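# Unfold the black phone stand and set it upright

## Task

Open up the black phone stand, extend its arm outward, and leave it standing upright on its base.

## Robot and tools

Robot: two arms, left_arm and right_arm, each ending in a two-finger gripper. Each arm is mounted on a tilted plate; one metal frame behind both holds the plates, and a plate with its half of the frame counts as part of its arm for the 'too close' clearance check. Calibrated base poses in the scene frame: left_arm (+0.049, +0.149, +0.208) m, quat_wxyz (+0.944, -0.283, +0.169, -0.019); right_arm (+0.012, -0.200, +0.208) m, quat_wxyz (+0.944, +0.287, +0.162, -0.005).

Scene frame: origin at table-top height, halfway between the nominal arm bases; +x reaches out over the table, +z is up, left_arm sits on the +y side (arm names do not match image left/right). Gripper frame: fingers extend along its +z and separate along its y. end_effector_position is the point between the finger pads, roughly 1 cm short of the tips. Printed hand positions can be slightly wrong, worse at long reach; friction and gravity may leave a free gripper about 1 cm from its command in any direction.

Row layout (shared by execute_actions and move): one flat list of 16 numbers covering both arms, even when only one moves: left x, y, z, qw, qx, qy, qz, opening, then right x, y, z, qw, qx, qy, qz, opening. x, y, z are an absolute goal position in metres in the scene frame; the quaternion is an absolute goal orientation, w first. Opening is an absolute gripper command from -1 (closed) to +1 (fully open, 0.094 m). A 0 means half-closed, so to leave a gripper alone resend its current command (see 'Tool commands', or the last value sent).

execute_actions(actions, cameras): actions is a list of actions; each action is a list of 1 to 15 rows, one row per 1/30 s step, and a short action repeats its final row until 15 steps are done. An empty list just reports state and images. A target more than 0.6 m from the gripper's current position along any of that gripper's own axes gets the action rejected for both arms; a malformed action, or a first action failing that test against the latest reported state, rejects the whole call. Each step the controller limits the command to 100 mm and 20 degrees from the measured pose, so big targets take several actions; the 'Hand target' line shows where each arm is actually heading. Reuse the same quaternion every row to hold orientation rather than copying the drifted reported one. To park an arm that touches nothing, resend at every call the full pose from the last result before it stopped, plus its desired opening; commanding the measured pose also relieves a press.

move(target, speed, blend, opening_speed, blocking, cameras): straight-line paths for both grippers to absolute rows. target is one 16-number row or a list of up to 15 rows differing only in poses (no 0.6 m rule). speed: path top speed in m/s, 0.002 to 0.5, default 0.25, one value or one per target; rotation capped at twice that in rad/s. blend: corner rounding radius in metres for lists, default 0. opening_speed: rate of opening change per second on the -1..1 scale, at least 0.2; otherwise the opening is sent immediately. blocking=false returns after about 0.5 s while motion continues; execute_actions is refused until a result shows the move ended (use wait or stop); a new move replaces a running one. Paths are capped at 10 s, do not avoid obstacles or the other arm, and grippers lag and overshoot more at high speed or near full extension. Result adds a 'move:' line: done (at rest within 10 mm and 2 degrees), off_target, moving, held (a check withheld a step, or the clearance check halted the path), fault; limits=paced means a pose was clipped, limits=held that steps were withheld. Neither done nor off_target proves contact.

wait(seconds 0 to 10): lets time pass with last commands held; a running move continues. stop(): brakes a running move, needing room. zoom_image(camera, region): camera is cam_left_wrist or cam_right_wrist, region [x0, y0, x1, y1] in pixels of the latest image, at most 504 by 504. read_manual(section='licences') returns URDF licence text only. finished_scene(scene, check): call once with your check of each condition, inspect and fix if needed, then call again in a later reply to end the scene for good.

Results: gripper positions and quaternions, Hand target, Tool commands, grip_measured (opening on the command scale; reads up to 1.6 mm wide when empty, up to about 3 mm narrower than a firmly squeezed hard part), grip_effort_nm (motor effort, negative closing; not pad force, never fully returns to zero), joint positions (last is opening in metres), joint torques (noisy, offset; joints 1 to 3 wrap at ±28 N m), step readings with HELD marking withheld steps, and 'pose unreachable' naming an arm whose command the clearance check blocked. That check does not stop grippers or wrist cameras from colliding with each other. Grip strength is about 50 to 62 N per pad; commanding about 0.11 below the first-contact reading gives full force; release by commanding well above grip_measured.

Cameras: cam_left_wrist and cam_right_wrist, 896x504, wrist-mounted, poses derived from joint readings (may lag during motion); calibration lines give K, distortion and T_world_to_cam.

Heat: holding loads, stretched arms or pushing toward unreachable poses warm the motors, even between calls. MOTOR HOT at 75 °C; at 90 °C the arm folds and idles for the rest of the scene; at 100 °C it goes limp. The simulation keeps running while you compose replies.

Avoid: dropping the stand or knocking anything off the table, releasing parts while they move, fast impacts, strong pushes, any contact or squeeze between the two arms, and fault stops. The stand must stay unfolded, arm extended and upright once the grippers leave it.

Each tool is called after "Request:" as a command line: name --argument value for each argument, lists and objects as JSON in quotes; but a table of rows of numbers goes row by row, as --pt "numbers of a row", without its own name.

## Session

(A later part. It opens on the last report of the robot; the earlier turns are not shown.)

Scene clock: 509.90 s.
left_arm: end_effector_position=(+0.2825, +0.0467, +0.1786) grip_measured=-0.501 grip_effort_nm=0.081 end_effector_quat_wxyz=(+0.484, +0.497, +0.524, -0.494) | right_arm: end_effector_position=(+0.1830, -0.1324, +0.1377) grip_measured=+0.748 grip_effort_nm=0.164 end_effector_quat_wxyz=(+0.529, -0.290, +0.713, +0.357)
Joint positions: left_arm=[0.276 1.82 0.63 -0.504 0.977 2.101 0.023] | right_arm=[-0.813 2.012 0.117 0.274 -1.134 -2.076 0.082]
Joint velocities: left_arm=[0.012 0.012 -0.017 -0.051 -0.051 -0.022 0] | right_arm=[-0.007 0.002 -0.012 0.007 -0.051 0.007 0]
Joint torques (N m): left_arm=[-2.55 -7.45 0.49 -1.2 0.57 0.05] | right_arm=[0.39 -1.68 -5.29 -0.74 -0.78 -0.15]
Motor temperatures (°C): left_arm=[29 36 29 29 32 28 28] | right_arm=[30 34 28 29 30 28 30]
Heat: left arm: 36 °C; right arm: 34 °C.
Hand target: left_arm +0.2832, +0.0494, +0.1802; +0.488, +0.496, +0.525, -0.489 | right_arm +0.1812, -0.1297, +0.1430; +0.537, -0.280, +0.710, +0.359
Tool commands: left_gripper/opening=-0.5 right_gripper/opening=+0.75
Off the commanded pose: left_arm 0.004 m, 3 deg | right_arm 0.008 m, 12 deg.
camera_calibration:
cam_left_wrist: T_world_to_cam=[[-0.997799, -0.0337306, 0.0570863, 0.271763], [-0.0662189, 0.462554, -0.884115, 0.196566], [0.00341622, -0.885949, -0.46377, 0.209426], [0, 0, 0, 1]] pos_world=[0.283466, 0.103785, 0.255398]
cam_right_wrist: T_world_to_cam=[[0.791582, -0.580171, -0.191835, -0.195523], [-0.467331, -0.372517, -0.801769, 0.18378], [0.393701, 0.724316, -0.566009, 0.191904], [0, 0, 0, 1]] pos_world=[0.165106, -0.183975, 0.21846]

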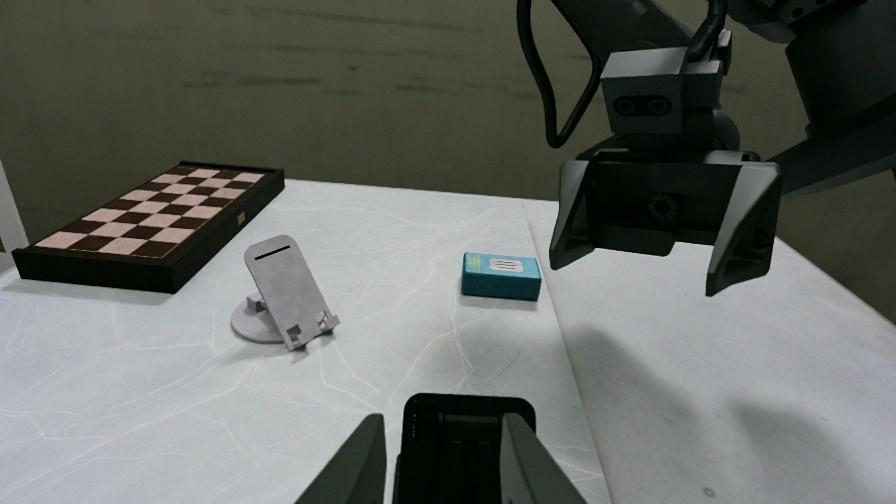

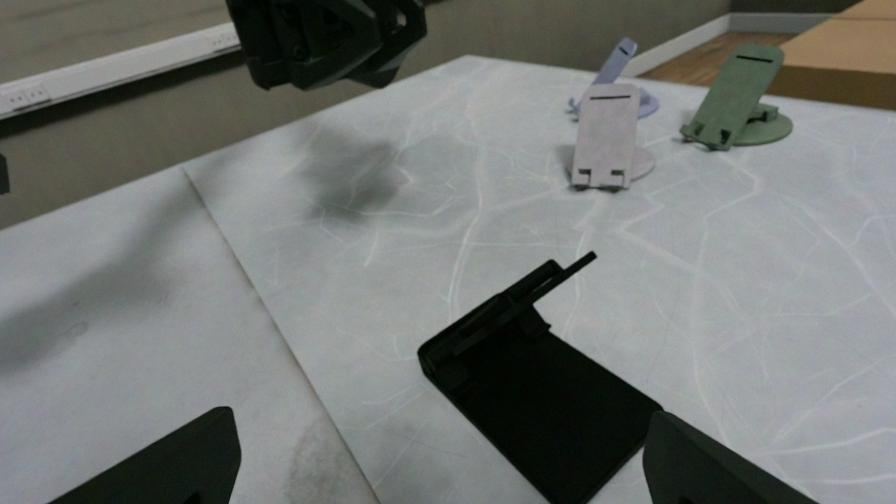

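Request:
move --pt "0.283 0.05 0.18 0.5 0.5 0.5 -0.5 0.75 0.2 -0.19 0.11 0.4545 -0.5417 0.5417 0.4545 0.8" --pt "0.283 0.05 0.18 0.5 0.5 0.5 -0.5 0.75 0.268 -0.16 0.07 0.3536 -0.6124 0.6124 0.3536 0.8" --pt "0.28 0.03 0.15 0.2706 0.6533 0.6533 -0.2706 0.75 0.268 -0.14 0.05 0.2706 -0.6533 0.6533 0.2706 0.8" --speed 0.15 --blend 0.02

Scene clock: 538.70 s.
left_arm: end_effector_position=(+0.2838, +0.0342, +0.1485) grip_measured=+0.749 grip_effort_nm=0.081 end_effector_quat_wxyz=(+0.266, +0.649, +0.659, -0.272) | right_arm: end_effector_position=(+0.2742, -0.1461, +0.0549) grip_measured=+0.798 grip_effort_nm=0.168 end_effector_quat_wxyz=(-0.277, +0.650, -0.656, -0.266)
Joint positions: left_arm=[-0.208 1.506 0.473 -0.183 0.139 1.417 0.082] | right_arm=[-0.199 1.848 0.641 -0.107 -0.271 -1.867 0.084]
Joint velocities: left_arm=[-0.007 0.007 -0.017 0.037 -0.022 -0.037 0.001] | right_arm=[0.002 -0.012 -0.007 -0.051 0.051 0.022 0]
Joint torques (N m): left_arm=[-4.9 -5 4.25 0.14 0.46 -0.11] | right_arm=[4.66 -4.48 -0.03 -0.16 -0.5 0.12]
Motor temperatures (°C): left_arm=[29 36 29 30 31 28 27] | right_arm=[30 33 28 29 30 28 29]
Heat: left arm: 36 °C; right arm: 33 °C.
Hand target: left_arm +0.2835, +0.0307, +0.1530; +0.272, +0.651, +0.654, -0.273 | right_arm +0.2697, -0.1394, +0.0535; -0.274, +0.651, -0.653, -0.273
Off the commanded pose: left_arm 0.006 m, 1 deg | right_arm 0.010 m, 1 deg.
move: done; limits=paced
camera_calibration:
cam_left_wrist: T_world_to_cam=[[-0.999265, -0.0340769, 0.0175828, 0.280716], [-0.037995, 0.941773, -0.334095, 0.0696834], [-0.00517408, -0.334518, -0.942375, 0.239039], [0, 0, 0, 1]] pos_world=[0.284394, 0.0239028, 0.24361]
cam_right_wrist: T_world_to_cam=[[0.999733, -0.0102738, 0.0207049, -0.277009], [-0.00222074, -0.934335, -0.356389, -0.0791608], [0.0230068, 0.356248, -0.934108, 0.187119], [0, 0, 0, 1]] pos_world=[0.272454, -0.143469, 0.152313]

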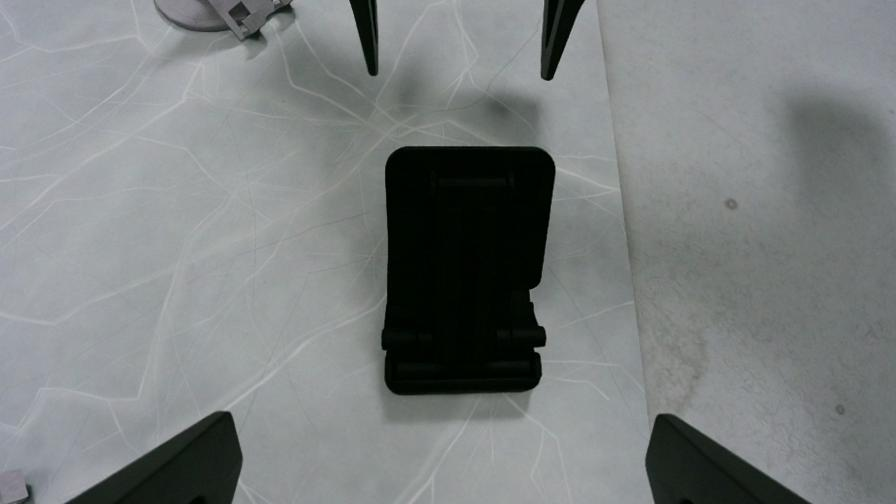

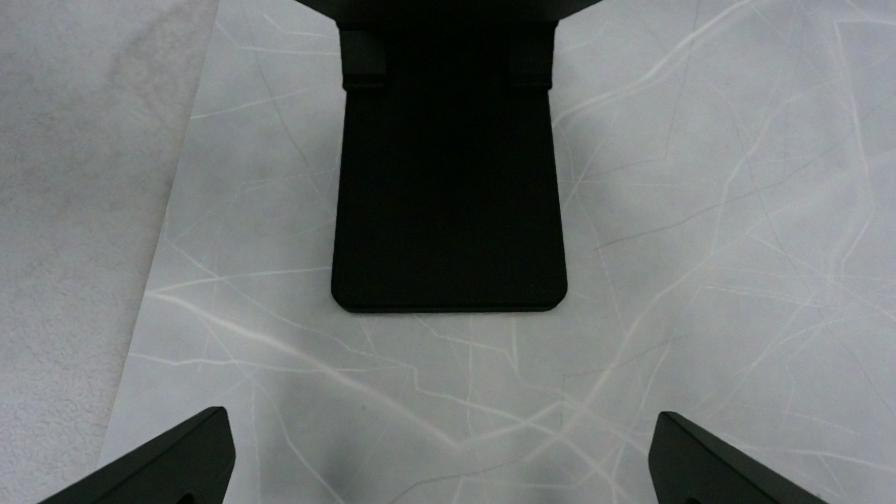

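Request:
move --pt "0.28 0.03 0.15 0.2706 0.6533 0.6533 -0.2706 0.75 0.272 -0.125 0.024 0.2706 -0.6533 0.6533 0.2706 0.8" --pt "0.28 0.03 0.15 0.2706 0.6533 0.6533 -0.2706 0.75 0.272 -0.093 0.008 0.2706 -0.6533 0.6533 0.2706 0.8" --speed 0.07

Scene clock: 546.37 s.
left_arm: end_effector_position=(+0.2844, +0.0344, +0.1470) grip_measured=+0.749 grip_effort_nm=0.081 end_effector_quat_wxyz=(+0.268, +0.649, +0.660, -0.267) | right_arm: end_effector_position=(+0.2744, -0.0959, +0.0169) grip_measured=+0.798 grip_effort_nm=0.164 end_effector_quat_wxyz=(-0.281, +0.654, -0.646, -0.276)
Joint positions: left_arm=[-0.208 1.506 0.464 -0.163 0.133 1.417 0.082] | right_arm=[-0.118 2.127 0.69 0.124 -0.266 -1.805 0.084]
Joint velocities: left_arm=[0.002 0.007 0.017 -0.051 -0.022 -0.007 0] | right_arm=[0.007 0.012 0.007 -0.007 0.007 -0.022 0.001]
Joint torques (N m): left_arm=[-4.98 -4.46 3.7 0.16 0.49 -0.06] | right_arm=[4.83 -3.48 -0.01 0.16 -0.25 0.2]
Motor temperatures (°C): left_arm=[29 35 29 29 31 28 27] | right_arm=[30 34 27 28 30 28 29]
Heat: left arm: 35 °C; right arm: 34 °C.
Hand target: left_arm +0.2801, +0.0300, +0.1500; +0.271, +0.653, +0.653, -0.271 | right_arm +0.2730, -0.0929, +0.0081; -0.271, +0.653, -0.653, -0.272
Off the commanded pose: left_arm 0.007 m, 1 deg | right_arm 0.010 m, 2 deg.
move: done
camera_calibration:
cam_left_wrist: T_world_to_cam=[[-0.999095, -0.041599, 0.00887651, 0.282838], [-0.0421962, 0.942997, -0.330116, 0.0696411], [0.00536196, -0.330191, -0.943899, 0.234767], [0, 0, 0, 1]] pos_world=[0.284262, 0.0236124, 0.242075]
cam_right_wrist: T_world_to_cam=[[0.999758, 0.0092467, 0.0199674, -0.274103], [0.016066, -0.926794, -0.375227, -0.0497496], [0.0150361, 0.375457, -0.926718, 0.137643], [0, 0, 0, 1]] pos_world=[0.272766, -0.095252, 0.114362]

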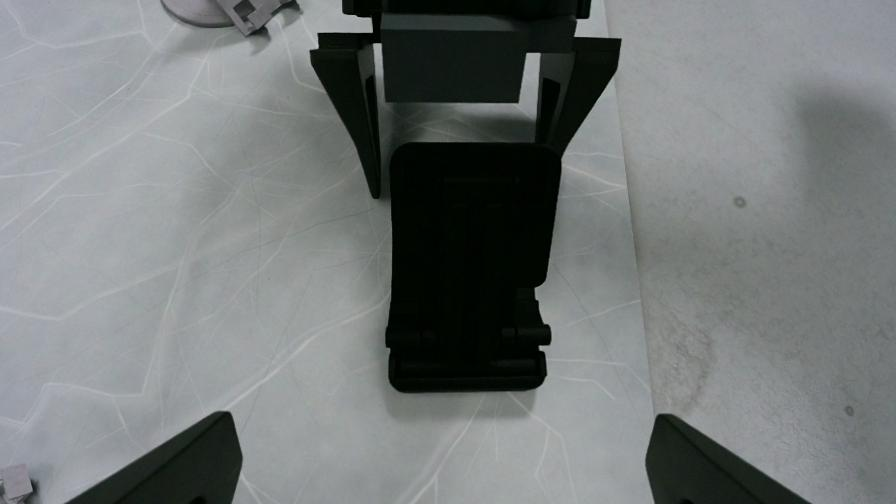

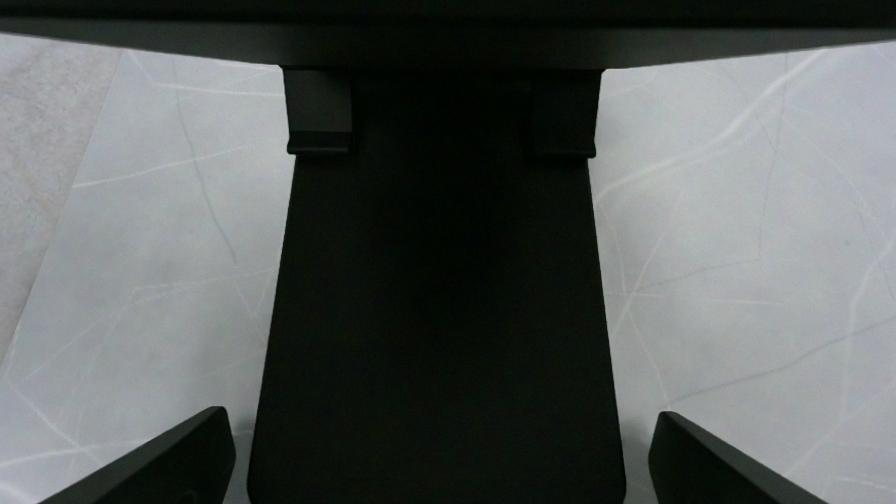

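Request:
move --target '[0.28,0.03,0.15,0.2706,0.6533,0.6533,-0.2706,0.75,0.272,-0.097,0.005,0.3265,-0.6272,0.6272,0.3265,0.8]' --speed 0.06 --cameras '[]'

Request:
move --target '[0.28,0.03,0.15,0.2706,0.6533,0.6533,-0.2706,0.75,0.272,-0.097,0.005,0.3265,-0.6272,0.6272,0.3265,0.41]' --opening_speed 0.6

Scene clock: 556.30 s.
left_arm: end_effector_position=(+0.2846, +0.0344, +0.1469) grip_measured=+0.749 grip_effort_nm=0.081 end_effector_quat_wxyz=(+0.268, +0.649, +0.661, -0.267) | right_arm: end_effector_position=(+0.2777, -0.0969, +0.0167) grip_measured=+0.798 grip_effort_nm=0.164 end_effector_quat_wxyz=(-0.338, +0.623, -0.625, -0.327)
Joint positions: left_arm=[-0.208 1.506 0.464 -0.162 0.132 1.417 0.082] | right_arm=[-0.22 2.183 0.764 0.032 -0.455 -1.915 0.084]
Joint velocities: left_arm=[-0.022 0.002 -0.012 0.095 0.037 -0.022 0] | right_arm=[0.002 -0.002 -0.007 -0.007 -0.007 -0.007 0]
Joint torques (N m): left_arm=[-4.92 -4.45 3.66 0.15 0.48 -0.03] | right_arm=[3.1 -4.05 0.13 -0.34 -0.33 -0.15]
Motor temperatures (°C): left_arm=[29 35 29 29 31 28 27] | right_arm=[31 33 27 28 30 28 29]
Heat: left arm: 35 °C; right arm: 33 °C.
Hand target: left_arm +0.2800, +0.0300, +0.1499; +0.271, +0.653, +0.653, -0.271 | right_arm +0.2719, -0.0981, +0.0053; -0.326, +0.628, -0.628, -0.326
Off the commanded pose: left_arm 0.007 m, 1 deg | right_arm 0.013 m, 1 deg.
move: off_target (right_arm)
No camera images: "cameras" was empty.

Scene clock: 557.17 s.
left_arm: end_effector_position=(+0.2846, +0.0344, +0.1469) grip_measured=+0.749 grip_effort_nm=0.081 end_effector_quat_wxyz=(+0.268, +0.649, +0.661, -0.267) | right_arm: end_effector_position=(+0.2775, -0.0968, +0.0168) grip_measured=+0.485 grip_effort_nm=-0.955 end_effector_quat_wxyz=(-0.338, +0.623, -0.625, -0.327)
Joint positions: left_arm=[-0.208 1.506 0.464 -0.162 0.132 1.417 0.082] | right_arm=[-0.22 2.183 0.764 0.031 -0.455 -1.915 0.07]
Joint velocities: left_arm=[-0.017 -0.002 -0.002 -0.022 -0.022 0.037 0.001] | right_arm=[0.002 -0.012 -0.007 0.037 -0.022 0.037 -0.001]
Joint torques (N m): left_arm=[-4.98 -4.6 3.77 0.15 0.44 -0.02] | right_arm=[3.34 -3.84 0.06 -0.26 -0.38 -0.2]
Motor temperatures (°C): left_arm=[29 35 29 29 31 28 27] | right_arm=[31 33 27 28 30 28 29]
Heat: left arm: 35 °C; right arm: 33 °C.
Hand target: left_arm +0.2800, +0.0300, +0.1499; +0.271, +0.653, +0.653, -0.271 | right_arm +0.2718, -0.0972, +0.0055; -0.326, +0.627, -0.627, -0.327
Off the commanded pose: left_arm 0.007 m, 1 deg | right_arm 0.013 m, 1 deg.
move: off_target (right_arm)
camera_calibration:
cam_left_wrist: T_world_to_cam=[[-0.99908, -0.0420919, 0.00822402, 0.283144], [-0.0424475, 0.943066, -0.329885, 0.0696467], [0.00612966, -0.32993, -0.943985, 0.234535], [0, 0, 0, 1]] pos_world=[0.284402, 0.0236167, 0.242044]
cam_right_wrist: T_world_to_cam=[[0.999723, -0.00833633, 0.0220064, -0.278849], [0.00449865, -0.850202, -0.526438, -0.0375539], [0.0230984, 0.526391, -0.849929, 0.148927], [0, 0, 0, 1]] pos_world=[0.275501, -0.112647, 0.112944]

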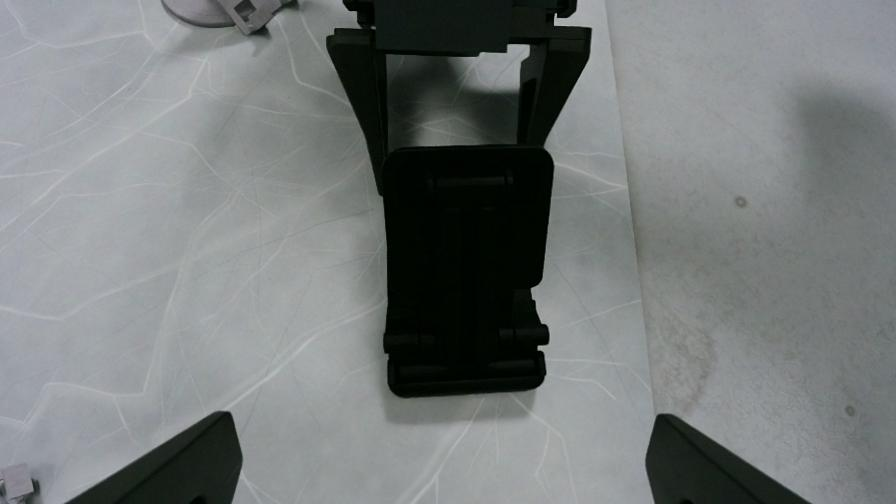

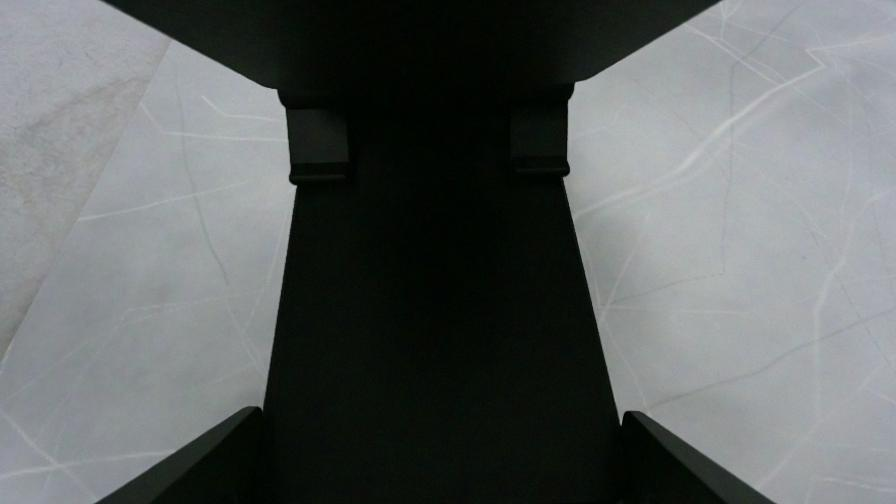

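Request:
move --pt "0.2735 -0.02 0.105 0.3265 0.6272 0.6272 -0.3265 0.75 0.272 -0.097 0.005 0.3265 -0.6272 0.6272 0.3265 0.35" --pt "0.2725 -0.054 0.073 0.3265 0.6272 0.6272 -0.3265 0.75 0.272 -0.097 0.005 0.3265 -0.6272 0.6272 0.3265 0.35" --speed 0.1

Scene clock: 567.10 s.
left_arm: end_effector_position=(+0.2784, -0.0460, +0.0688) grip_measured=+0.749 grip_effort_nm=0.085 end_effector_quat_wxyz=(+0.325, +0.625, +0.637, -0.312) | right_arm: end_effector_position=(+0.2775, -0.0968, +0.0168) grip_measured=+0.483 grip_effort_nm=-0.984 end_effector_quat_wxyz=(-0.338, +0.623, -0.625, -0.327)
Joint positions: left_arm=[-0.171 2.174 0.505 0.493 0.302 1.449 0.082] | right_arm=[-0.22 2.183 0.764 0.031 -0.455 -1.915 0.07]
Joint velocities: left_arm=[0.012 -0.007 0.007 -0.007 0.037 -0.022 -0.001] | right_arm=[-0.002 -0.017 0.007 -0.066 -0.051 -0.007 0]
Joint torques (N m): left_arm=[-6.68 -4.37 1.25 0.13 0.69 -0.09] | right_arm=[3.33 -3.73 0.02 -0.24 -0.39 -0.15]
Motor temperatures (°C): left_arm=[29 35 29 29 31 28 27] | right_arm=[30 33 27 28 30 28 30]
Heat: left arm: 35 °C; right arm: 33 °C.
Hand target: left_arm +0.2716, -0.0544, +0.0718; +0.327, +0.627, +0.628, -0.326 | right_arm +0.2718, -0.0972, +0.0055; -0.326, +0.627, -0.627, -0.326
Off the commanded pose: left_arm 0.011 m, 2 deg | right_arm 0.013 m, 1 deg.
move: off_target (left_arm, right_arm)
camera_calibration:
cam_left_wrist: T_world_to_cam=[[-0.998816, -0.0486234, -0.00159519, 0.274496], [-0.0420053, 0.878481, -0.475927, 0.1264], [0.0245425, -0.475297, -0.879483, 0.118073], [0, 0, 0, 1]] pos_world=[0.276582, -0.041573, 0.164438]
cam_right_wrist: T_world_to_cam=[[0.999723, -0.00833633, 0.0220064, -0.278849], [0.00449865, -0.850202, -0.526438, -0.0375539], [0.0230984, 0.526391, -0.849929, 0.148927], [0, 0, 0, 1]] pos_world=[0.275501, -0.112647, 0.112944]

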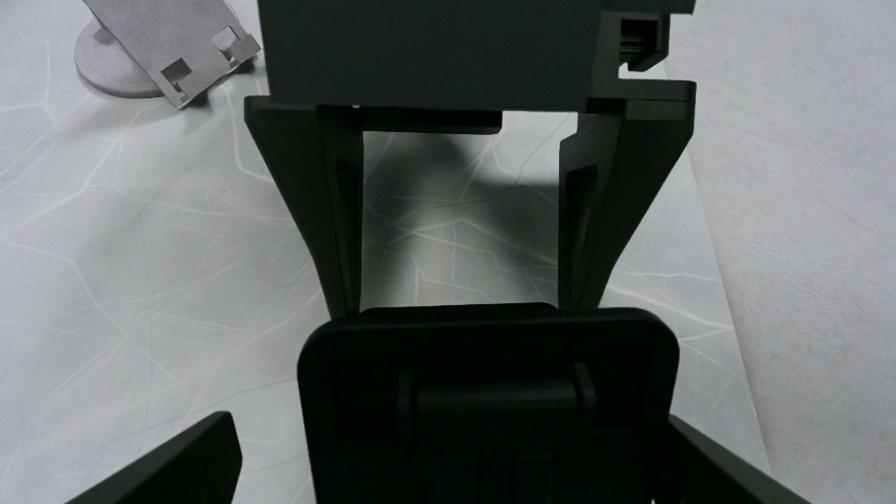

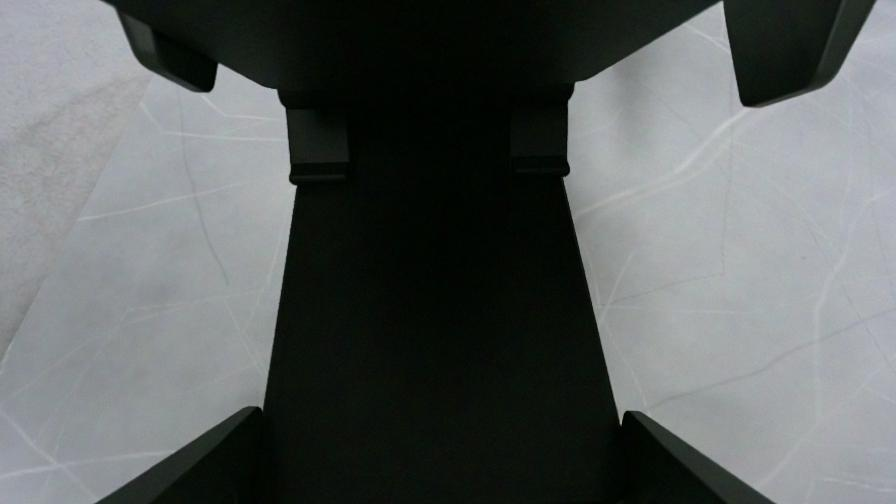

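Request:
move --target '[0.2655,-0.054,0.073,0.3265,0.6272,0.6272,-0.3265,0.75,0.272,-0.097,0.005,0.3265,-0.6272,0.6272,0.3265,0.35]' --speed 0.05 --cameras '[]'

Request:
move --target '[0.2655,-0.054,0.073,0.3265,0.6272,0.6272,-0.3265,0.25,0.272,-0.097,0.005,0.3265,-0.6272,0.6272,0.3265,0.35]' --opening_speed 0.4

Scene clock: 572.27 s.
left_arm: end_effector_position=(+0.2769, -0.0454, +0.0694) grip_measured=+0.749 grip_effort_nm=0.076 end_effector_quat_wxyz=(+0.328, +0.624, +0.638, -0.309) | right_arm: end_effector_position=(+0.2775, -0.0968, +0.0168) grip_measured=+0.483 grip_effort_nm=-0.989 end_effector_quat_wxyz=(-0.338, +0.623, -0.625, -0.327)
Joint positions: left_arm=[-0.171 2.174 0.491 0.516 0.302 1.448 0.082] | right_arm=[-0.22 2.183 0.764 0.031 -0.455 -1.915 0.07]
Joint velocities: left_arm=[0.002 -0.007 0.012 0.051 0.007 0.037 -0.001] | right_arm=[-0.002 0.002 0.007 0.007 -0.007 -0.066 0]
Joint torques (N m): left_arm=[-7.05 -4.25 0.29 0.19 0.72 -0.07] | right_arm=[3.1 -3.84 0.13 -0.3 -0.36 -0.18]
Motor temperatures (°C): left_arm=[29 34 29 29 31 28 27] | right_arm=[30 33 27 28 29 28 30]
Heat: left arm: 34 °C; right arm: 33 °C.
Hand target: left_arm +0.2654, -0.0535, +0.0730; +0.327, +0.627, +0.627, -0.327 | right_arm +0.2718, -0.0972, +0.0055; -0.326, +0.627, -0.627, -0.326
Off the commanded pose: left_arm 0.015 m, 2 deg | right_arm 0.013 m, 1 deg.
move: off_target (left_arm, right_arm)
No camera images: "cameras" was empty.

Scene clock: 573.73 s.
left_arm: end_effector_position=(+0.2745, -0.0458, +0.0700) grip_measured=+0.306 grip_effort_nm=-0.979 end_effector_quat_wxyz=(+0.327, +0.625, +0.637, -0.311) | right_arm: end_effector_position=(+0.2775, -0.0967, +0.0169) grip_measured=+0.483 grip_effort_nm=-0.984 end_effector_quat_wxyz=(-0.338, +0.623, -0.625, -0.327)
Joint positions: left_arm=[-0.174 2.174 0.487 0.516 0.302 1.447 0.061] | right_arm=[-0.22 2.183 0.764 0.031 -0.456 -1.915 0.07]
Joint velocities: left_arm=[-0.002 0.002 -0.002 0.066 -0.037 -0.037 -0.001] | right_arm=[-0.007 -0.002 -0.002 -0.066 -0.007 0.037 -0.002]
Joint torques (N m): left_arm=[-6.69 -4.3 0.61 0.22 0.71 -0.1] | right_arm=[3.47 -3.74 0.06 -0.23 -0.38 -0.18]
Motor temperatures (°C): left_arm=[30 34 29 29 31 28 27] | right_arm=[30 33 27 28 29 28 30]
Heat: left arm: 34 °C; right arm: 33 °C.
Hand target: left_arm +0.2655, -0.0537, +0.0730; +0.327, +0.627, +0.627, -0.326 | right_arm +0.2718, -0.0972, +0.0055; -0.326, +0.627, -0.627, -0.326
Off the commanded pose: left_arm 0.013 m, 2 deg | right_arm 0.013 m, 1 deg.
move: off_target (left_arm, right_arm)
camera_calibration:
cam_left_wrist: T_world_to_cam=[[-0.998738, -0.0500519, -0.00404905, 0.270675], [-0.0420519, 0.877721, -0.477324, 0.126667], [0.0274449, -0.476551, -0.878718, 0.118383], [0, 0, 0, 1]] pos_world=[0.272411, -0.0412147, 0.165582]
cam_right_wrist: T_world_to_cam=[[0.999718, -0.00855759, 0.0221507, -0.278919], [0.00440328, -0.849824, -0.527048, -0.0373642], [0.0233345, 0.526997, -0.849547, 0.148966], [0, 0, 0, 1]] pos_world=[0.275528, -0.112645, 0.113039]

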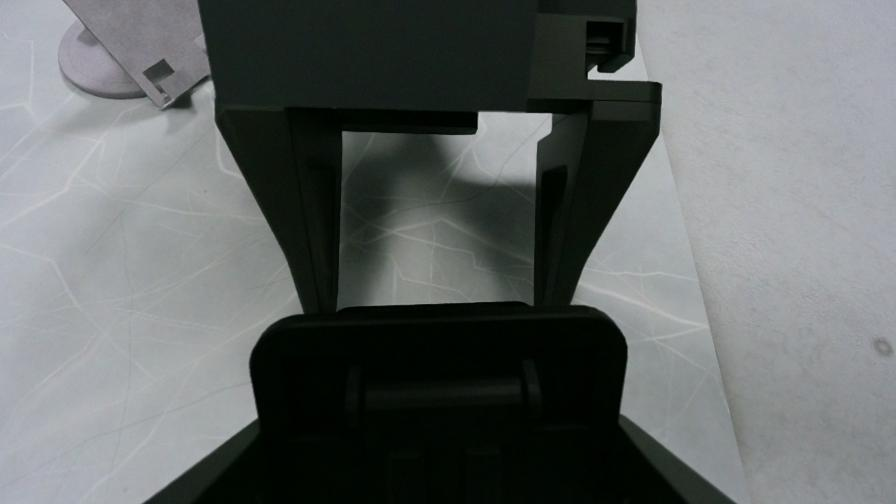

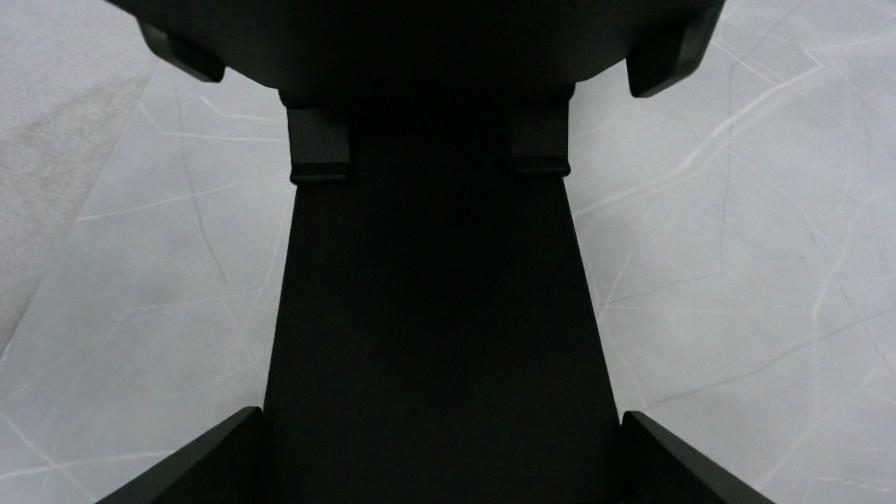

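Request:
move --target '[0.266,-0.009,0.097,0.3799,0.5963,0.5963,-0.3799,0.12,0.272,-0.105,-0.018,0.3265,-0.6272,0.6272,0.3265,0.3]' --speed 0.05

Scene clock: 579.60 s.
left_arm: end_effector_position=(+0.2605, -0.0136, +0.0833) grip_measured=+0.303 grip_effort_nm=-1.013 end_effector_quat_wxyz=(+0.358, +0.606, +0.605, -0.373) | right_arm: end_effector_position=(+0.2714, -0.0804, +0.0335) grip_measured=+0.481 grip_effort_nm=-0.994 end_effector_quat_wxyz=(-0.391, +0.582, -0.596, -0.391)
Joint positions: left_arm=[0.022 2.067 0.463 0.302 0.518 1.665 0.061] | right_arm=[-0.247 2.243 0.804 -0.054 -0.636 -1.97 0.07]
Joint velocities: left_arm=[-0.017 -0.007 0.012 -0.007 -0.022 0.022 0.001] | right_arm=[-0.002 -0.002 0.002 0.007 -0.037 0.022 0]
Joint torques (N m): left_arm=[-2.63 -9.63 -0.73 -0.68 1.08 0.27] | right_arm=[0.2 -4.93 1.01 -0.11 1.4 -0.32]
Motor temperatures (°C): left_arm=[30 35 29 29 32 28 28] | right_arm=[30 33 27 28 30 28 30]
Heat: left arm: 35 °C; right arm: 33 °C.
Hand target: left_arm +0.2651, -0.0094, +0.0951; +0.379, +0.597, +0.597, -0.378 | right_arm +0.2715, -0.1090, -0.0105; -0.327, +0.624, -0.628, -0.331
Off the commanded pose: left_arm 0.015 m, 3 deg | right_arm 0.057 m, 12 deg.
move: off_target (left_arm, right_arm)
camera_calibration:
cam_left_wrist: T_world_to_cam=[[-0.999527, -0.0113234, 0.0285822, 0.256365], [-0.0262646, 0.797732, -0.60244, 0.109402], [-0.0159793, -0.602906, -0.797652, 0.148674], [0, 0, 0, 1]] pos_world=[0.261493, 0.00526641, 0.177171]
cam_right_wrist: T_world_to_cam=[[0.999858, -0.0168187, -0.00108882, -0.27292], [-0.0130753, -0.733307, -0.679772, 0.00457741], [0.0106345, 0.67969, -0.733422, 0.166438], [0, 0, 0, 1]] pos_world=[0.271171, -0.11436, 0.124884]

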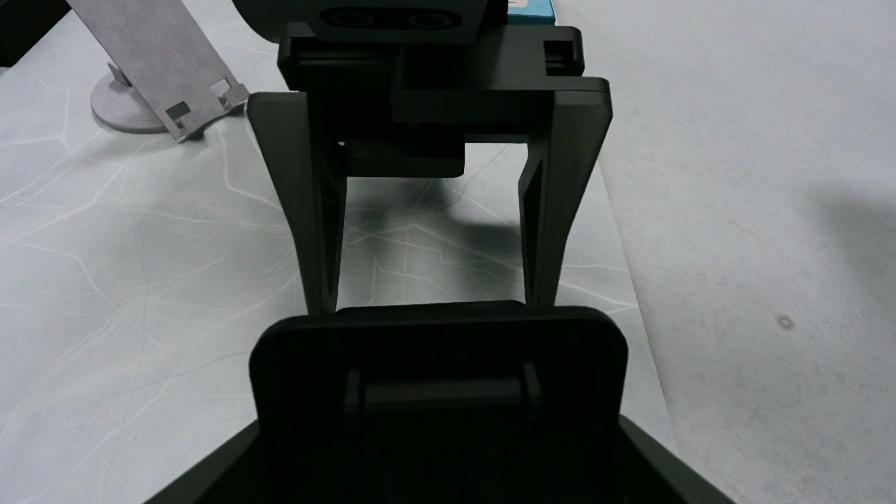

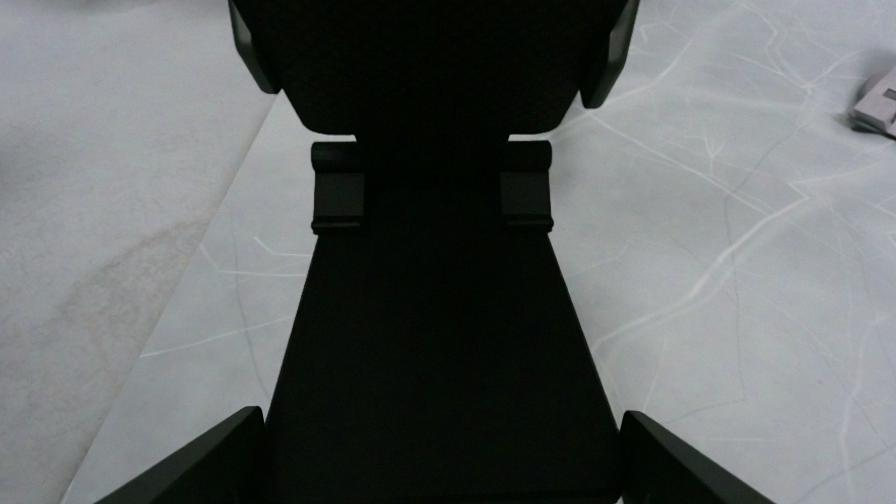

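Request:
move --target '[0.266,0.012,0.102,0.4304,0.561,0.561,-0.4304,0.12,0.274,-0.13,-0.028,0.3265,-0.6272,0.6272,0.3265,0.3]' --speed 0.05

Scene clock: 585.63 s.
left_arm: end_effector_position=(+0.2574, +0.0068, +0.0932) grip_measured=+0.300 grip_effort_nm=-1.009 end_effector_quat_wxyz=(+0.408, +0.578, +0.565, -0.425) | right_arm: end_effector_position=(+0.2697, -0.0986, +0.0306) grip_measured=+0.481 grip_effort_nm=-0.989 end_effector_quat_wxyz=(-0.396, +0.573, -0.593, -0.404)
Joint positions: left_arm=[0.192 2.066 0.534 0.049 0.716 1.92 0.061] | right_arm=[-0.319 2.243 0.852 -0.179 -0.665 -2.06 0.07]
Joint velocities: left_arm=[-0.002 -0.022 0.017 -0.007 -0.022 -0.007 0] | right_arm=[-0.002 -0.002 -0.012 0.022 -0.081 -0.007 0.001]
Joint torques (N m): left_arm=[-1.52 -7.49 0.25 -1.15 1.1 0.26] | right_arm=[-0.99 -5.93 1.48 -0.08 1.62 -0.2]
Motor temperatures (°C): left_arm=[29 36 29 29 32 28 28] | right_arm=[30 33 27 28 30 28 31]
Heat: left arm: 36 °C; right arm: 33 °C.
Hand target: left_arm +0.2648, +0.0118, +0.1006; +0.429, +0.562, +0.562, -0.429 | right_arm +0.2734, -0.1353, -0.0183; -0.327, +0.623, -0.629, -0.332
Off the commanded pose: left_arm 0.013 m, 3 deg | right_arm 0.067 m, 14 deg.
move: off_target (left_arm, right_arm)
camera_calibration:
cam_left_wrist: T_world_to_cam=[[-0.999654, 0.0084612, 0.024925, 0.253445], [-0.0124695, 0.681703, -0.731523, 0.108279], [-0.023181, -0.73158, -0.681361, 0.160704], [0, 0, 0, 1]] pos_world=[0.258433, 0.0416096, 0.182389]
cam_right_wrist: T_world_to_cam=[[0.99972, -0.0180349, -0.0153393, -0.271232], [-0.0236116, -0.71171, -0.702076, -0.00512316], [0.00174474, 0.702241, -0.711937, 0.180722], [0, 0, 0, 1]] pos_world=[0.270719, -0.135449, 0.120906]

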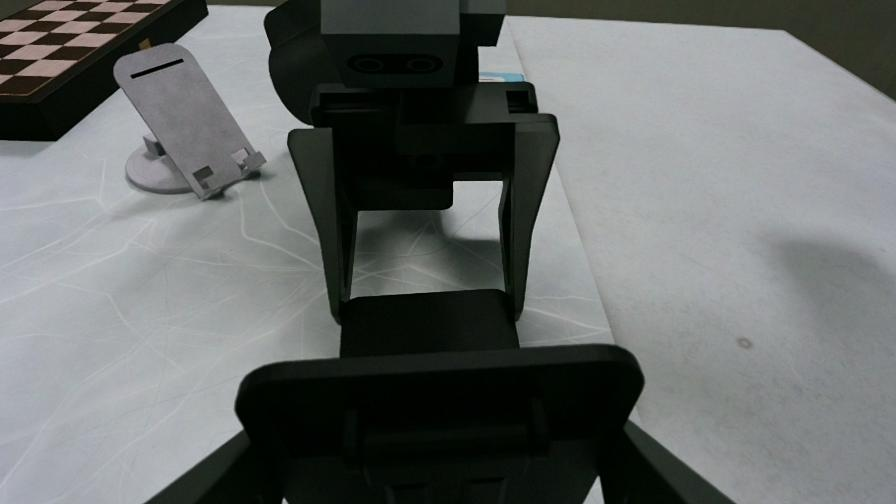

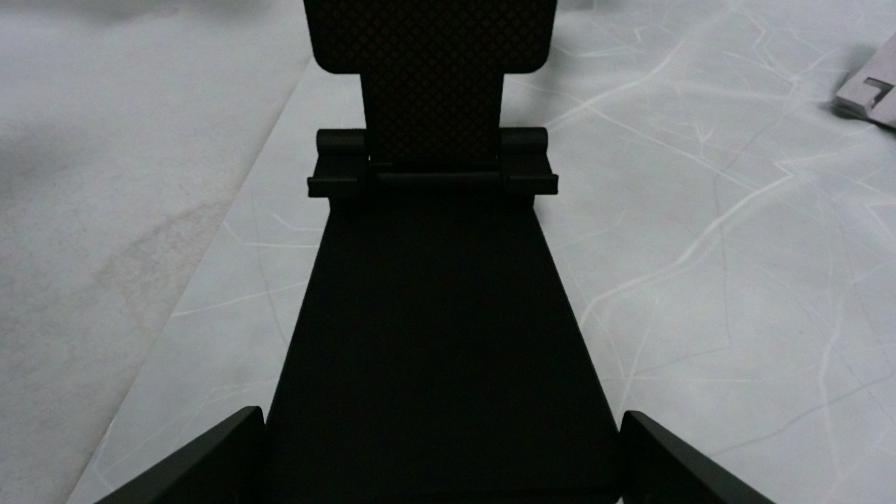

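Request:
move --target '[0.27,0.024,0.088,0.4545,0.5417,0.5417,-0.4545,0.12,0.278,-0.118,-0.03,0.3,-0.64,0.64,0.3,0.3]' --speed 0.05

Scene clock: 594.30 s.
left_arm: end_effector_position=(+0.2595, +0.0179, +0.0906) grip_measured=+0.300 grip_effort_nm=-1.013 end_effector_quat_wxyz=(+0.434, +0.552, +0.545, -0.459) | right_arm: end_effector_position=(+0.2719, -0.0916, +0.0276) grip_measured=+0.481 grip_effort_nm=-0.984 end_effector_quat_wxyz=(-0.378, +0.581, -0.601, -0.397)
Joint positions: left_arm=[0.29 2.138 0.638 -0.144 0.814 2.092 0.061] | right_arm=[-0.279 2.243 0.843 -0.131 -0.621 -1.996 0.07]
Joint velocities: left_arm=[0.012 0.017 -0.002 -0.066 0.081 -0.022 0] | right_arm=[0.017 -0.017 -0.002 -0.022 0.022 0.022 0.001]
Joint torques (N m): left_arm=[-1.33 -5.85 0.72 -1.18 0.79 0.15] | right_arm=[1.85 -6.06 -0.03 0.41 1.86 0.02]
Motor temperatures (°C): left_arm=[29 37 29 30 32 28 28] | right_arm=[30 34 27 28 31 28 31]
Heat: left arm: 37 °C; right arm: 34 °C.
Hand target: left_arm +0.2689, +0.0237, +0.0877; +0.449, +0.541, +0.550, -0.451 | right_arm +0.2794, -0.1244, -0.0191; -0.306, +0.634, -0.638, -0.312
Off the commanded pose: left_arm 0.012 m, 3 deg | right_arm 0.064 m, 16 deg.
joint sent to its limit (left arm) — joint 6 (wrist roll), upper limit. The joint targets still meet the commanded pose.
move: off_target (left_arm, right_arm)
camera_calibration:
cam_left_wrist: T_world_to_cam=[[-0.9992, 0.0108138, 0.0385149, 0.254144], [-0.0243517, 0.599423, -0.800062, 0.109631], [-0.0317384, -0.800359, -0.59868, 0.162981], [0, 0, 0, 1]] pos_world=[0.261783, 0.0619801, 0.175496]
cam_right_wrist: T_world_to_cam=[[0.999569, -0.00907666, -0.0279292, -0.272123], [-0.0254808, -0.740867, -0.671168, -0.00525021], [-0.0145999, 0.67159, -0.740779, 0.176102], [0, 0, 0, 1]] pos_world=[0.274443, -0.124628, 0.119329]

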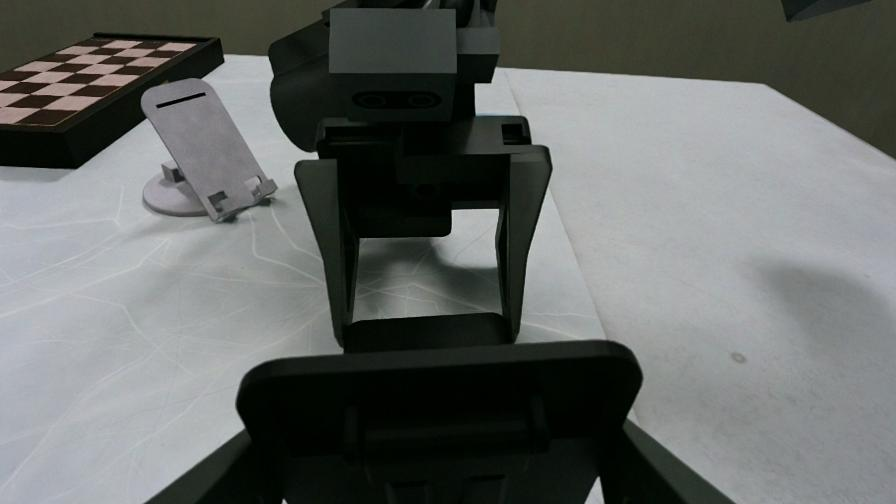

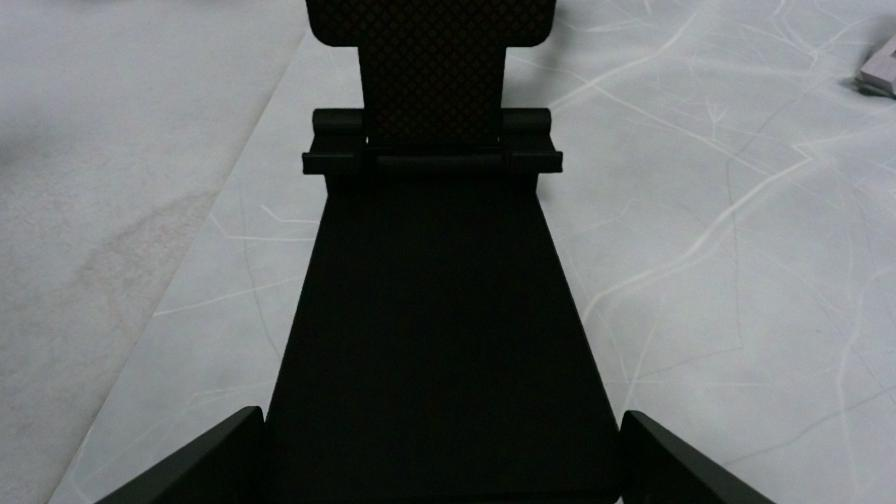

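Request:
move --target '[0.284,0.022,0.074,0.4545,0.5417,0.5417,-0.4545,0.12,0.272,-0.11,-0.02,0.3265,-0.6272,0.6272,0.3265,0.3]' --speed 0.05

Scene clock: 598.80 s.
left_arm: end_effector_position=(+0.2654, +0.0156, +0.0888) grip_measured=+0.299 grip_effort_nm=-1.018 end_effector_quat_wxyz=(+0.433, +0.538, +0.539, -0.482) | right_arm: end_effector_position=(+0.2720, -0.0920, +0.0264) grip_measured=+0.481 grip_effort_nm=-0.984 end_effector_quat_wxyz=(-0.374, +0.579, -0.606, -0.397)
Joint positions: left_arm=[0.29 2.186 0.71 -0.226 0.839 2.105 0.061] | right_arm=[-0.279 2.243 0.841 -0.124 -0.615 -1.981 0.07]
Joint velocities: left_arm=[-0.012 -0.027 -0.017 0.007 0.066 0.051 0] | right_arm=[0.002 0.002 -0.012 -0.066 -0.037 0.007 0]
Joint torques (N m): left_arm=[-1.66 -5.52 1.91 -0.71 0.51 0.02] | right_arm=[1.5 -4.66 -0.36 0.25 1.18 -0.4]
Motor temperatures (°C): left_arm=[29 37 29 30 32 28 28] | right_arm=[30 34 27 28 32 28 31]
Heat: left arm: 37 °C; right arm: 34 °C.
Hand target: left_arm +0.2835, +0.0226, +0.0751; +0.449, +0.541, +0.549, -0.452 | right_arm +0.2721, -0.1138, -0.0134; -0.326, +0.625, -0.626, -0.334
Off the commanded pose: left_arm 0.025 m, 4 deg | right_arm 0.050 m, 11 deg.
joint sent to its limit (left arm) — joint 6 (wrist roll), upper limit. The joint targets still meet the commanded pose.
move: off_target (left_arm, right_arm)
camera_calibration:
cam_left_wrist: T_world_to_cam=[[-0.997048, 0.02662, 0.0720142, 0.25631], [-0.0442727, 0.566975, -0.822544, 0.117482], [-0.0627264, -0.823305, -0.564123, 0.16581], [0, 0, 0, 1]] pos_world=[0.271156, 0.0630797, 0.171714]
cam_right_wrist: T_world_to_cam=[[0.99916, -0.0152548, -0.0380397, -0.272481], [-0.0367196, -0.745459, -0.66554, -0.00390311], [-0.0182044, 0.666377, -0.745392, 0.176058], [0, 0, 0, 1]] pos_world=[0.275314, -0.124387, 0.11827]

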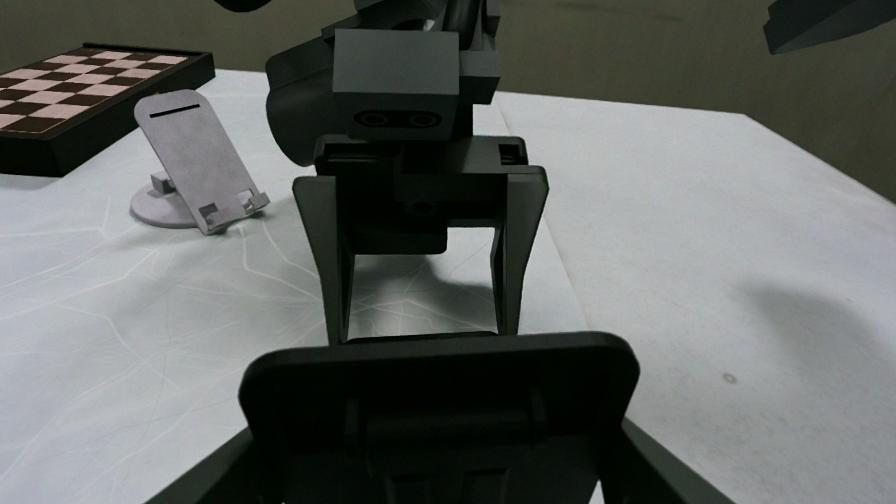

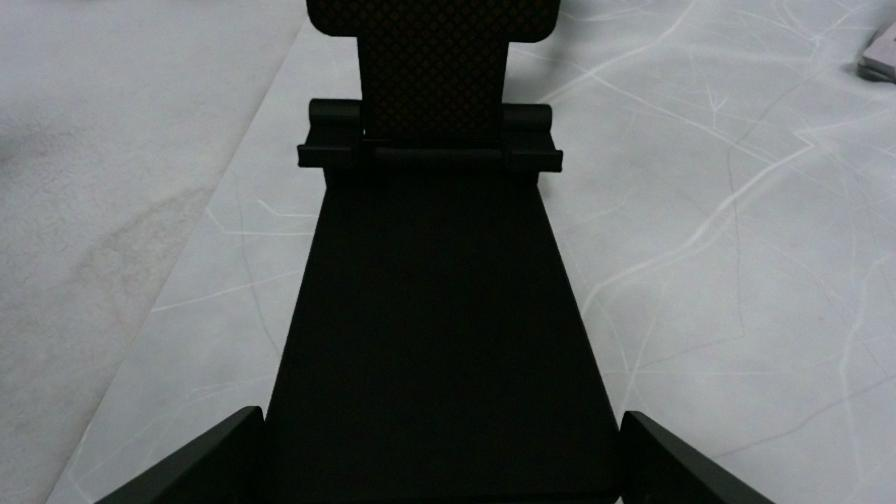

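Request:
move --target '[0.284,0.02,0.078,0.4545,0.5417,0.5417,-0.4545,0.12,0.27,-0.092,0.02,0.3799,-0.5963,0.5963,0.3799,0.3]' --speed 0.05 --cameras '[]'

Request:
move --target '[0.284,0.02,0.078,0.4545,0.5417,0.5417,-0.4545,0.12,0.27,-0.092,0.02,0.3799,-0.5963,0.5963,0.3799,0.75]' --opening_speed 0.4

Scene clock: 604.03 s.
left_arm: end_effector_position=(+0.2642, +0.0155, +0.0900) grip_measured=+0.299 grip_effort_nm=-1.013 end_effector_quat_wxyz=(+0.431, +0.536, +0.538, -0.486) | right_arm: end_effector_position=(+0.2704, -0.0900, +0.0299) grip_measured=+0.481 grip_effort_nm=-0.984 end_effector_quat_wxyz=(-0.379, +0.573, -0.604, -0.403)
Joint positions: left_arm=[0.29 2.186 0.71 -0.235 0.841 2.105 0.061] | right_arm=[-0.28 2.243 0.835 -0.125 -0.634 -1.981 0.07]
Joint velocities: left_arm=[-0.002 -0.012 -0.007 -0.037 0.022 -0.007 -0.001] | right_arm=[-0.012 -0.012 0.002 0.022 0.007 0.066 0]
Joint torques (N m): left_arm=[-2.61 -6.08 1.68 -0.64 0.6 0.01] | right_arm=[3.97 -5.63 -1.07 -0.36 -0.22 -0.54]
Motor temperatures (°C): left_arm=[29 37 29 29 32 28 29] | right_arm=[30 34 27 28 32 28 31]
Heat: left arm: 37 °C; right arm: 34 °C.
Hand target: left_arm +0.2838, +0.0210, +0.0791; +0.452, +0.542, +0.544, -0.454 | right_arm +0.2701, -0.0922, +0.0203; -0.379, +0.596, -0.596, -0.381
Off the commanded pose: left_arm 0.024 m, 5 deg | right_arm 0.010 m, 4 deg.
joint sent to its limit (left arm) — joint 6 (wrist roll), upper limit. The joint targets still meet the commanded pose.
move: off_target (left_arm, right_arm)
No camera images: "cameras" was empty.

Scene clock: 605.37 s.
left_arm: end_effector_position=(+0.2679, +0.0162, +0.0910) grip_measured=+0.299 grip_effort_nm=-1.013 end_effector_quat_wxyz=(+0.436, +0.532, +0.539, -0.487) | right_arm: end_effector_position=(+0.2716, -0.0928, +0.0236) grip_measured=+0.748 grip_effort_nm=0.164 end_effector_quat_wxyz=(-0.378, +0.594, -0.597, -0.384)
Joint positions: left_arm=[0.291 2.186 0.72 -0.243 0.852 2.104 0.061] | right_arm=[-0.28 2.243 0.835 -0.105 -0.602 -2.017 0.082]
Joint velocities: left_arm=[-0.032 -0.017 0.007 -0.022 0.007 0.051 0.001] | right_arm=[0.017 -0.002 -0.007 0.037 0.037 0.066 0]
Joint torques (N m): left_arm=[-2.8 -6.02 0.99 -0.58 0.48 0.02] | right_arm=[3.95 -5.6 -1.35 -0.49 -0.58 -0.15]
Motor temperatures (°C): left_arm=[29 37 29 29 32 28 29] | right_arm=[30 34 27 28 31 28 31]
Heat: left arm: 37 °C; right arm: 34 °C.
Hand target: left_arm +0.2842, +0.0210, +0.0791; +0.452, +0.542, +0.544, -0.454 | right_arm +0.2699, -0.0920, +0.0201; -0.380, +0.596, -0.596, -0.380
Off the commanded pose: left_arm 0.021 m, 4 deg | right_arm 0.004 m, 1 deg.
joint sent to its limit (left arm) — joint 6 (wrist roll), upper limit. The joint targets still meet the commanded pose.
move: off_target (left_arm)
camera_calibration:
cam_left_wrist: T_world_to_cam=[[-0.996626, 0.0220446, 0.0790622, 0.257937], [-0.05353, 0.555634, -0.829702, 0.122372], [-0.0622201, -0.831135, -0.552579, 0.166591], [0, 0, 0, 1]] pos_world=[0.273983, 0.0647795, 0.173194]
cam_right_wrist: T_world_to_cam=[[0.999999, -0.00094359, 0.00133547, -0.272012], [0.000160603, -0.756081, -0.654478, -0.0176237], [0.00162728, 0.654477, -0.75608, 0.16826], [0, 0, 0, 1]] pos_world=[0.271741, -0.123704, 0.116047]

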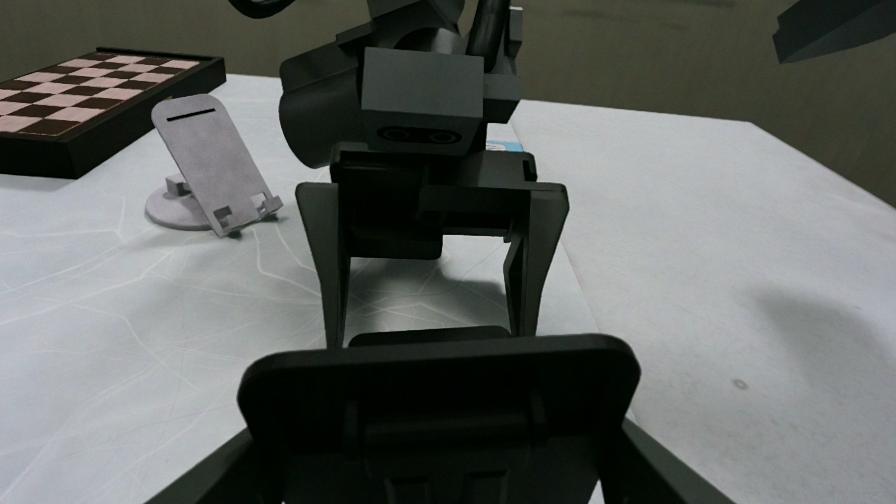

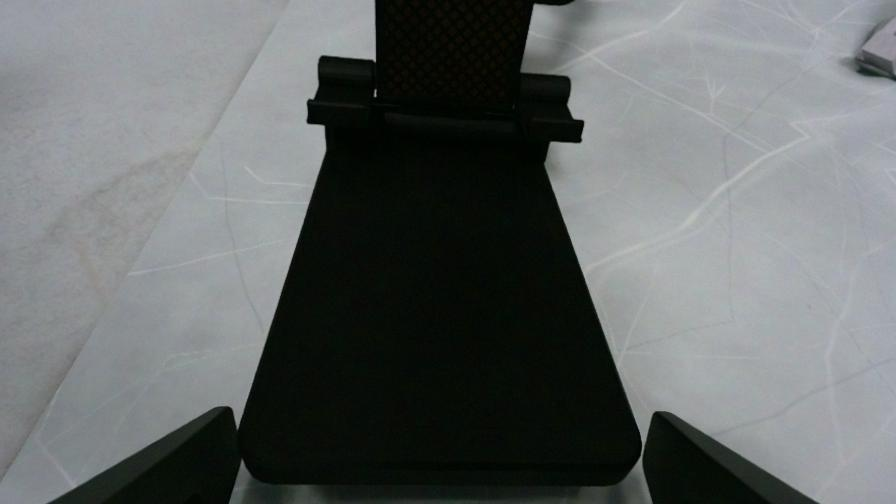

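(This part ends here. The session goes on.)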